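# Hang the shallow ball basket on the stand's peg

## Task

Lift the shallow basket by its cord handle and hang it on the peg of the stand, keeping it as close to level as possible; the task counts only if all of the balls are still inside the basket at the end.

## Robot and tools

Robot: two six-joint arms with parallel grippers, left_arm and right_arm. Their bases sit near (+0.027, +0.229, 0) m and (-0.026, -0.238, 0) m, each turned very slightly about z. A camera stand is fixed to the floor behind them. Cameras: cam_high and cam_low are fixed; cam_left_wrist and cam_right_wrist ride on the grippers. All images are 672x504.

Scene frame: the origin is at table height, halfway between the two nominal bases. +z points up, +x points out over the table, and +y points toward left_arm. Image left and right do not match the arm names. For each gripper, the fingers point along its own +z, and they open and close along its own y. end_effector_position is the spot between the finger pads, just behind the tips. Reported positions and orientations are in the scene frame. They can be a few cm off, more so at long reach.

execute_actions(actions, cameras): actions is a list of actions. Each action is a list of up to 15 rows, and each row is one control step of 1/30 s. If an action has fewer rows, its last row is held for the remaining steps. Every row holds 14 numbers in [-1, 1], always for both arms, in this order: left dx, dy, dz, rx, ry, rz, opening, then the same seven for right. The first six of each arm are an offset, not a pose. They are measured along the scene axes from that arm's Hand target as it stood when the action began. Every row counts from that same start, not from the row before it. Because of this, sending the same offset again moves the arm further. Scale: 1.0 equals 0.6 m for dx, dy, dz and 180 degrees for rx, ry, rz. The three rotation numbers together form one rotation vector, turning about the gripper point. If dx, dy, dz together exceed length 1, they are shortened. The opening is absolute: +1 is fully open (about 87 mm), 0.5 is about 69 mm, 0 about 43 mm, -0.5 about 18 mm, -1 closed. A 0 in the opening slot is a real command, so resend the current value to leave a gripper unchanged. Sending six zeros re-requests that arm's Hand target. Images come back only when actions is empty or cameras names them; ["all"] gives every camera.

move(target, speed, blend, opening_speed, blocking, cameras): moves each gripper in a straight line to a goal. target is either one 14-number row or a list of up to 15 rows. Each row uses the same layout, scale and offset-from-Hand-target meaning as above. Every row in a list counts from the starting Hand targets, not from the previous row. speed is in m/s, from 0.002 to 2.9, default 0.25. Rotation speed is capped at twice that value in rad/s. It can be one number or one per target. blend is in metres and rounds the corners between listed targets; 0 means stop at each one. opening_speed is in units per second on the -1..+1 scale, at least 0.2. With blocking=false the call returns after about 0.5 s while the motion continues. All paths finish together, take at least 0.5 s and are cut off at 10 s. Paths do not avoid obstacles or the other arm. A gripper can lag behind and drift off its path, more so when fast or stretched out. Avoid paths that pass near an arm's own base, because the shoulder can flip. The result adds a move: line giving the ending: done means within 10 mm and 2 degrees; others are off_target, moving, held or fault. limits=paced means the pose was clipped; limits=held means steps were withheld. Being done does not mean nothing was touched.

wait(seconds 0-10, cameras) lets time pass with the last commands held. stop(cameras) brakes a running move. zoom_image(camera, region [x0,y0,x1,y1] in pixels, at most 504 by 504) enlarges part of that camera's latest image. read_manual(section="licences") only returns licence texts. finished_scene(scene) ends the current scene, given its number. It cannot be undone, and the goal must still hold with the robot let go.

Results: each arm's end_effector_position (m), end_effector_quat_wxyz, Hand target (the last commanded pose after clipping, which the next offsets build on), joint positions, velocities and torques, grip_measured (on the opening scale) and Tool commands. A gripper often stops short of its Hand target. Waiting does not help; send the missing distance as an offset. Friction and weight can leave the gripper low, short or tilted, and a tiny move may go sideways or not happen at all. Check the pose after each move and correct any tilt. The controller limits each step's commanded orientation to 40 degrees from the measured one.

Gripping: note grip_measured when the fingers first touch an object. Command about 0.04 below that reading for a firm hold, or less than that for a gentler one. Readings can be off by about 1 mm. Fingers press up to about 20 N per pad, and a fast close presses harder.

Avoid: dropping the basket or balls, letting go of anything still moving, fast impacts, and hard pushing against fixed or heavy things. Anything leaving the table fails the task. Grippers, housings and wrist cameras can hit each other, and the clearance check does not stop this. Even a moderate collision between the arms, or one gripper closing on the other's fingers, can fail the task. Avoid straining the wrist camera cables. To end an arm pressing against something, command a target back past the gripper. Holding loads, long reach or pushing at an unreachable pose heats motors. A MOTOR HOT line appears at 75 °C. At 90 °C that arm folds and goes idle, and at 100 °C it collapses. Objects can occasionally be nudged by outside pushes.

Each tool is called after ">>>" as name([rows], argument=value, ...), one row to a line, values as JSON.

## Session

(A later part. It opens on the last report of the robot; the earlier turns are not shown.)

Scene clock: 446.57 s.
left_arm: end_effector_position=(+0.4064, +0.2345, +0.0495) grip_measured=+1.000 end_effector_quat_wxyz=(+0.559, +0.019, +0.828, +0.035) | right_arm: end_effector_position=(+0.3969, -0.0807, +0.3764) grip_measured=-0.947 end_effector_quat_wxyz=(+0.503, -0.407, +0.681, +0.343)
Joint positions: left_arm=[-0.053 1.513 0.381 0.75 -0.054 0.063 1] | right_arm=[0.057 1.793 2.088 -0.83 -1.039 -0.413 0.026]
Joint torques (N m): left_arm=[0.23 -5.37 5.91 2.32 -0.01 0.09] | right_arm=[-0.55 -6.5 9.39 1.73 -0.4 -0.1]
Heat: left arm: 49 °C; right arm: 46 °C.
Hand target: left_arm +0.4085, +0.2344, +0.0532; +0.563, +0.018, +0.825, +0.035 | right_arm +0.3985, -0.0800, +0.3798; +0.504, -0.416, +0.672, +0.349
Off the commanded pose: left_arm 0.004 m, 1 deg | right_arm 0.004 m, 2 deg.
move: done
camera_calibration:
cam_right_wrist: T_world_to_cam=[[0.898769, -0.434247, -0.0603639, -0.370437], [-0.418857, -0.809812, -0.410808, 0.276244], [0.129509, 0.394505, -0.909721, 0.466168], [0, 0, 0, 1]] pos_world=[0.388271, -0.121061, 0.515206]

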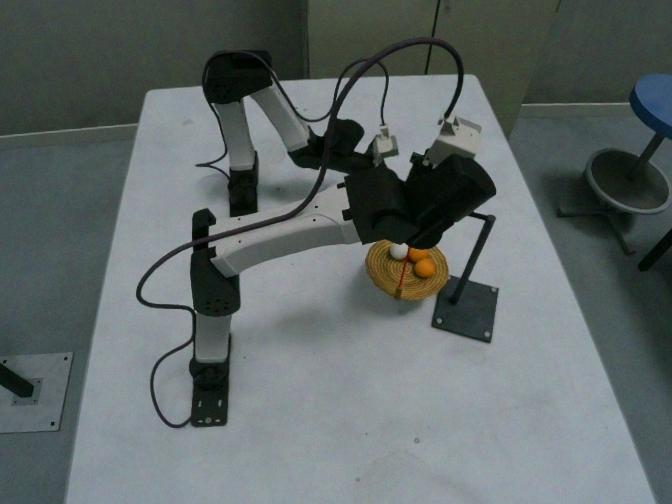

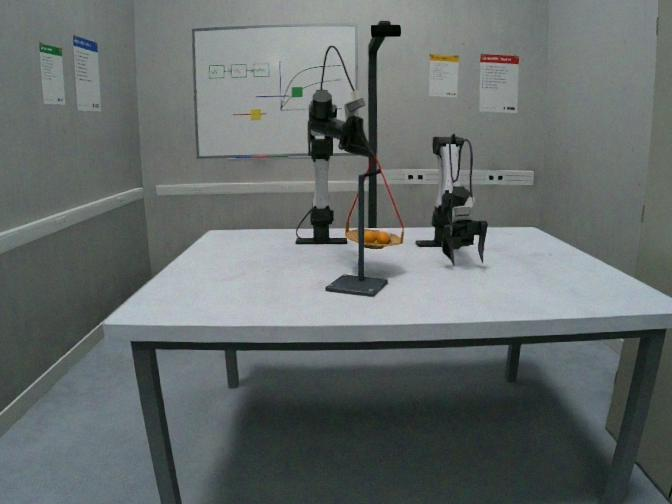

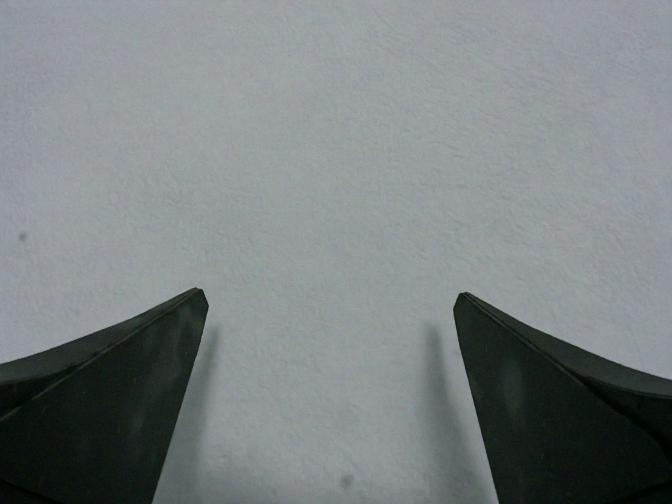

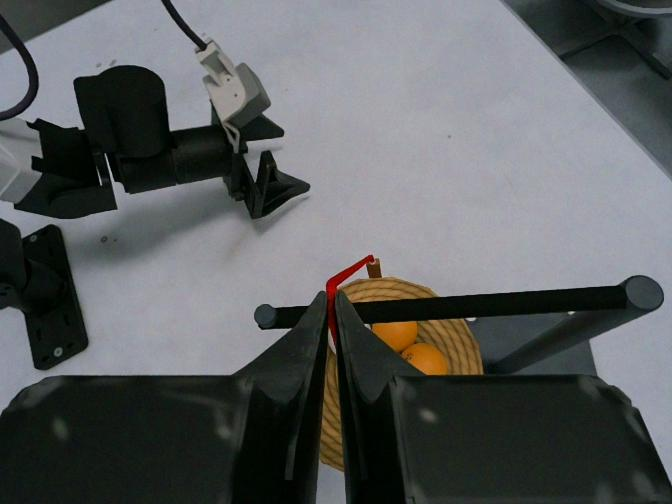

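>>> move([
  [0,0,0,0,0,0,1,-0.0055,-0.0122,0.0,0,0,0,-1],
  [0,0,0,0,0,0,1,-0.0055,-0.0122,-0.06,0,0,0,-1],
], speed=0.03, cameras=["all"])

>>> zoom_image(camera="cam_low", region=[310, 110, 450, 250])

>>> zoom_image(camera="cam_right_wrist", region=[250, 220, 520, 400])

Scene clock: 459.33 s.
left_arm: end_effector_position=(+0.4064, +0.2345, +0.0495) grip_measured=+1.000 end_effector_quat_wxyz=(+0.559, +0.019, +0.828, +0.035) | right_arm: end_effector_position=(+0.4028, -0.0870, +0.3295) grip_measured=-0.947 end_effector_quat_wxyz=(+0.485, -0.404, +0.690, +0.355)
Joint positions: left_arm=[-0.053 1.513 0.381 0.75 -0.054 0.063 1] | right_arm=[0.038 1.774 1.892 -0.729 -1.066 -0.449 0.026]
Joint torques (N m): left_arm=[0.23 -5.39 5.9 2.32 -0.01 0.1] | right_arm=[-0.91 -11.62 5.44 2.05 -0.35 -0.12]
Heat: left arm: 50 °C; right arm: 47 °C.
Hand target: left_arm +0.4085, +0.2344, +0.0532; +0.563, +0.018, +0.825, +0.035 | right_arm +0.3952, -0.0874, +0.3436; +0.503, -0.415, +0.672, +0.349
Off the commanded pose: left_arm 0.004 m, 1 deg | right_arm 0.016 m, 3 deg.
move: off_target (right_arm)
camera_calibration:
cam_right_wrist: T_world_to_cam=[[0.90044, -0.423423, -0.0996028, -0.368055], [-0.426745, -0.815575, -0.390802, 0.250351], [0.0842411, 0.394399, -0.91507, 0.44521], [0, 0, 0, 1]] pos_world=[0.400743, -0.127254, 0.468576]

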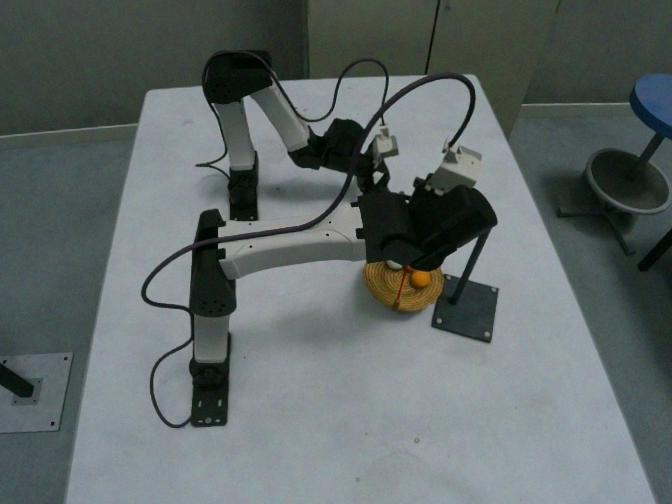

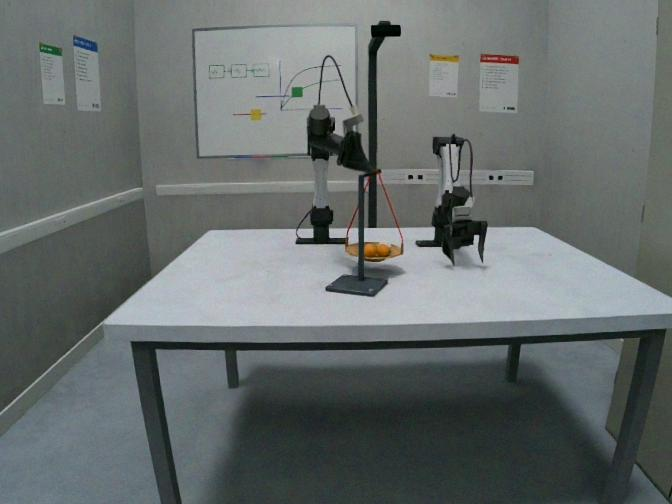

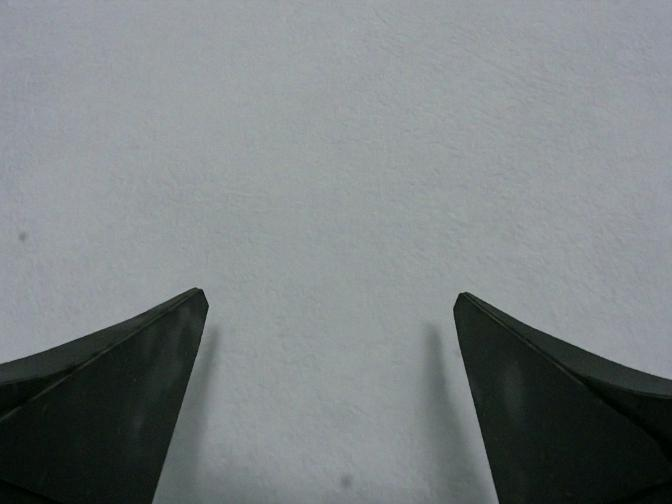

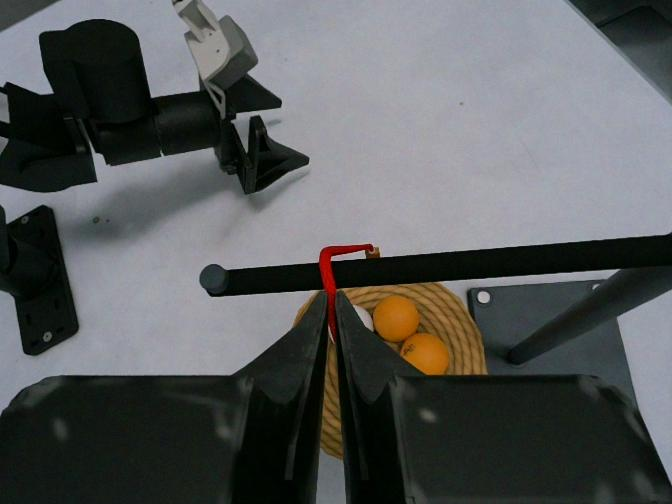

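Scaled by 3.600 from the camera's 672x504 image, which has a finer 960x720 frame.

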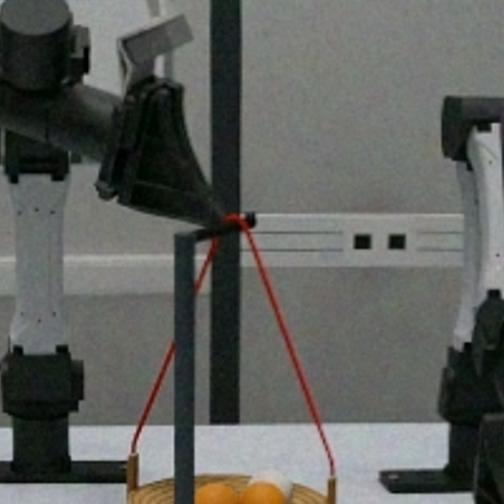

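Scaled by 1.867 from the camera's 672x504 image, which has a finer 960x720 frame.

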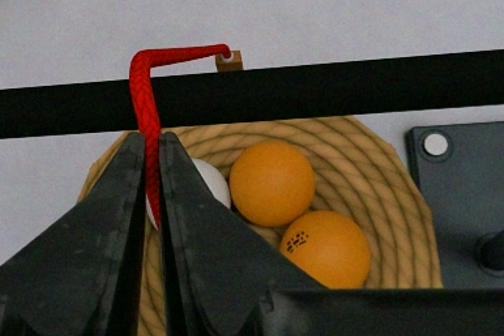

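>>> move(target=[0,0,0,0,0,0,1,0,0.0,-0.012,0,0,0,-1], speed=0.03, cameras=["cam_low"])

>>> zoom_image(camera="cam_low", region=[310, 140, 450, 280])

Scene clock: 466.97 s.
left_arm: end_effector_position=(+0.4064, +0.2345, +0.0495) grip_measured=+1.000 end_effector_quat_wxyz=(+0.559, +0.019, +0.828, +0.035) | right_arm: end_effector_position=(+0.4023, -0.0865, +0.3276) grip_measured=-0.947 end_effector_quat_wxyz=(+0.492, -0.408, +0.683, +0.353)
Joint positions: left_arm=[-0.053 1.513 0.381 0.75 -0.054 0.063 1] | right_arm=[0.038 1.756 1.85 -0.684 -1.071 -0.449 0.026]
Joint torques (N m): left_arm=[0.23 -5.37 5.9 2.33 -0.01 0.09] | right_arm=[-0.75 -10.92 5.03 1.96 -0.38 -0.09]
Heat: left arm: 50 °C; right arm: 47 °C.
Hand target: left_arm +0.4085, +0.2344, +0.0532; +0.563, +0.018, +0.825, +0.035 | right_arm +0.3952, -0.0874, +0.3366; +0.504, -0.416, +0.672, +0.349
Off the commanded pose: left_arm 0.004 m, 1 deg | right_arm 0.011 m, 2 deg.
move: off_target (right_arm)
Images, in order (width x height): cam_low 672x504.

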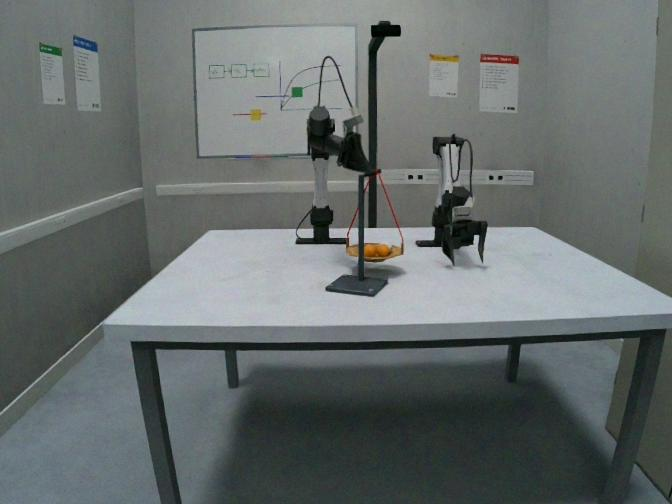

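Scaled by 3.600 from the camera's 672x504 image, which has a finer 960x720 frame.

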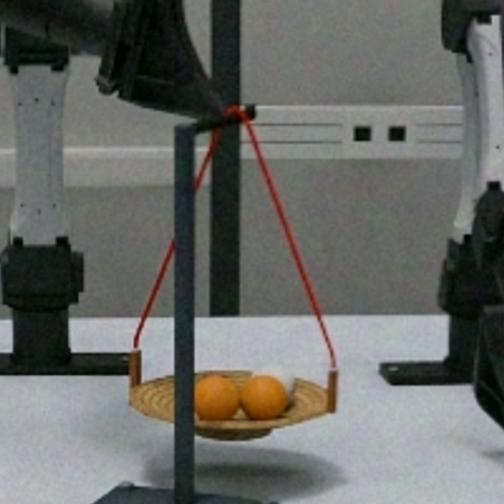

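>>> move(target=[0,0,0,0,0,0,1,0,0,0,0,0,0,-0.4], opening_speed=0.3, cameras=["cam_low","cam_right_wrist"])

>>> zoom_image(camera="cam_low", region=[310, 140, 450, 280])

Scene clock: 473.97 s.
left_arm: end_effector_position=(+0.4064, +0.2345, +0.0495) grip_measured=+1.000 end_effector_quat_wxyz=(+0.559, +0.019, +0.828, +0.035) | right_arm: end_effector_position=(+0.4024, -0.0865, +0.3277) grip_measured=-0.400 end_effector_quat_wxyz=(+0.492, -0.408, +0.683, +0.353)
Joint positions: left_arm=[-0.053 1.513 0.381 0.75 -0.054 0.063 1] | right_arm=[0.038 1.756 1.85 -0.684 -1.071 -0.449 0.3]
Joint torques (N m): left_arm=[0.21 -5.37 5.91 2.32 -0.01 0.1] | right_arm=[-0.84 -10.59 5.03 1.93 -0.39 -0.06]
Heat: left arm: 50 °C; right arm: 45 °C.
Hand target: left_arm +0.4085, +0.2344, +0.0532; +0.563, +0.018, +0.825, +0.035 | right_arm +0.3952, -0.0874, +0.3366; +0.504, -0.416, +0.672, +0.349
Off the commanded pose: left_arm 0.004 m, 1 deg | right_arm 0.011 m, 2 deg.
move: off_target (right_arm)
camera_calibration:
cam_right_wrist: T_world_to_cam=[[0.904217, -0.419115, -0.0820655, -0.374607], [-0.414797, -0.816111, -0.402376, 0.248842], [0.101668, 0.397876, -0.911789, 0.435632], [0, 0, 0, 1]] pos_world=[0.397655, -0.127249, 0.46659]
Images, in order (width x height): cam_low 672x504, cam_right_wrist 672x504.

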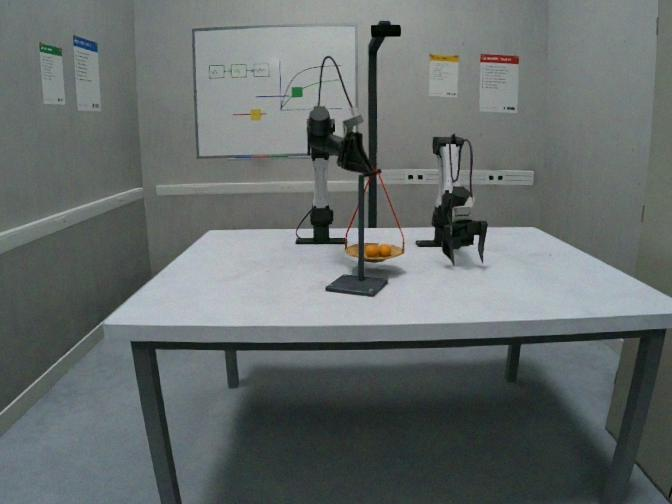

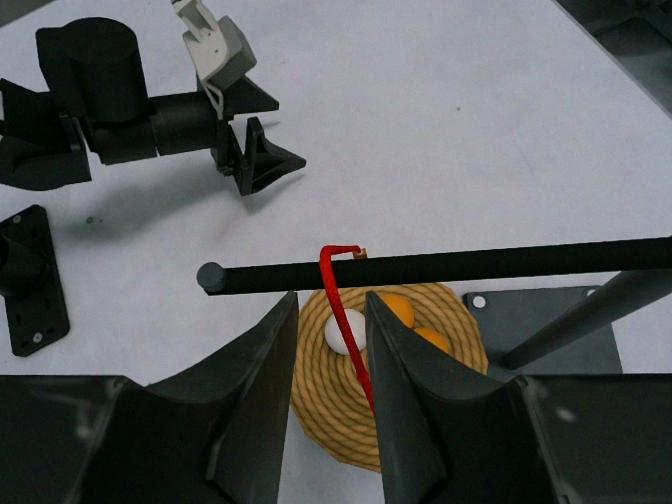

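Scaled by 3.600 from the camera's 672x504 image, which has a finer 960x720 frame.

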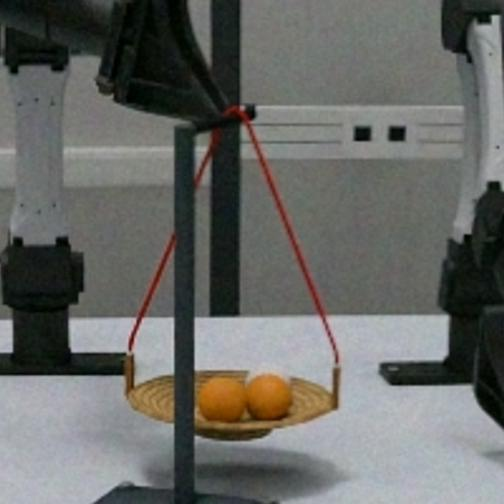

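>>> move([
  [0,0,0,0,0,0,1,-0.01,-0.046,0.01,0,0,0,-0.4],
  [0,0,0,0,0,0,1,-0.065,-0.17,0.05,0,0,0,-0.4],
], speed=0.05, blend=[0.01,0], cameras=["all"])

>>> zoom_image(camera="cam_low", region=[310, 140, 450, 280])

Scene clock: 488.17 s.
left_arm: end_effector_position=(+0.4064, +0.2345, +0.0495) grip_measured=+1.000 end_effector_quat_wxyz=(+0.559, +0.019, +0.828, +0.035) | right_arm: end_effector_position=(+0.3542, -0.1891, +0.3684) grip_measured=-0.400 end_effector_quat_wxyz=(+0.508, -0.416, +0.674, +0.338)
Joint positions: left_arm=[-0.053 1.513 0.381 0.75 -0.054 0.063 1] | right_arm=[-0.273 1.861 2.273 -1.512 -1.279 -1.048 0.3]
Joint torques (N m): left_arm=[0.23 -5.37 5.91 2.33 -0.01 0.1] | right_arm=[-0.51 -5.57 7.5 0.78 -0.55 -0.21]
Heat: left arm: 50 °C; right arm: 44 °C.
Hand target: left_arm +0.4085, +0.2344, +0.0532; +0.563, +0.018, +0.825, +0.035 | right_arm +0.3562, -0.1893, +0.3665; +0.503, -0.416, +0.672, +0.349
Off the commanded pose: left_arm 0.004 m, 1 deg | right_arm 0.003 m, 1 deg.
move: done
camera_calibration:
cam_right_wrist: T_world_to_cam=[[0.903936, -0.426136, -0.036162, -0.388773], [-0.401681, -0.816943, -0.413833, 0.160957], [0.146807, 0.388604, -0.909634, 0.499948], [0, 0, 0, 1]] pos_world=[0.342684, -0.228459, 0.50732]

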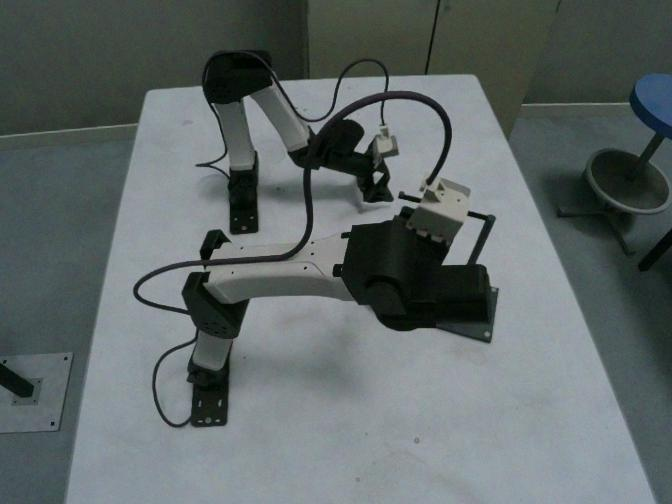

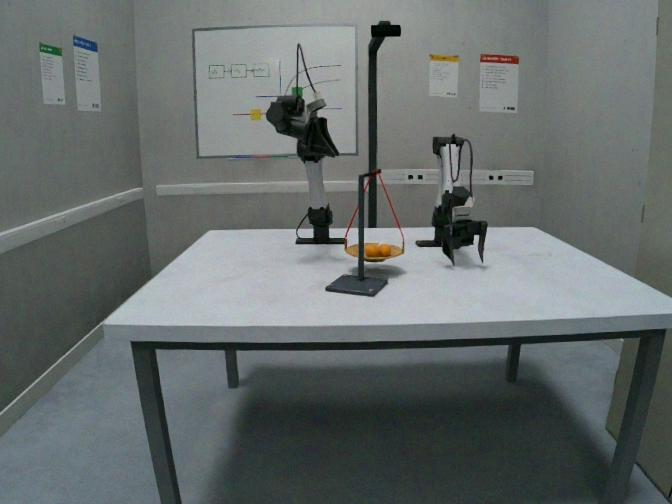

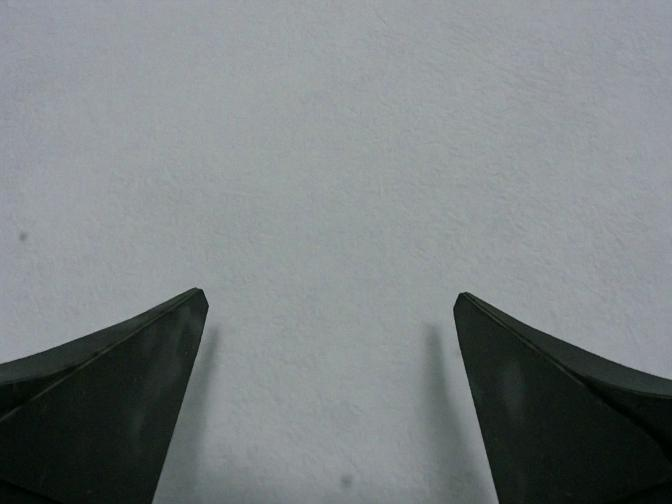

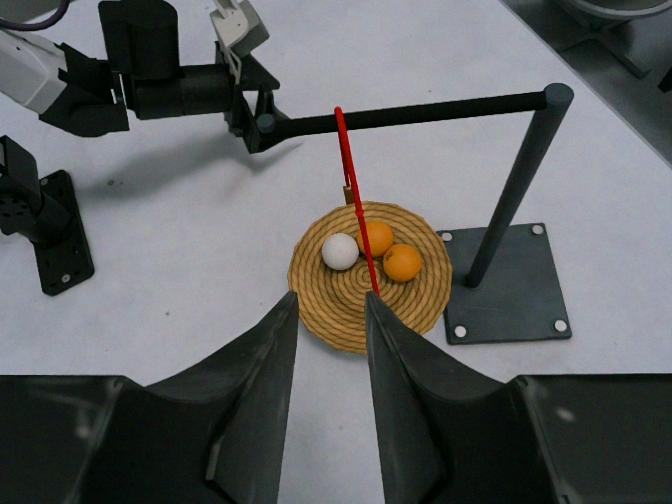

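Scaled by 3.600 from the camera's 672x504 image, which has a finer 960x720 frame.

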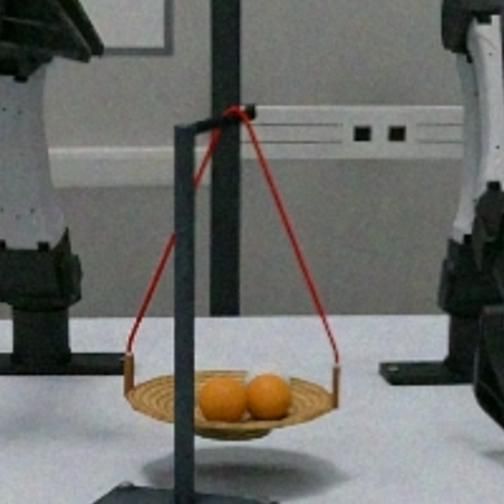

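>>> finished_scene(scene=1)

The scene is finished: the task was done.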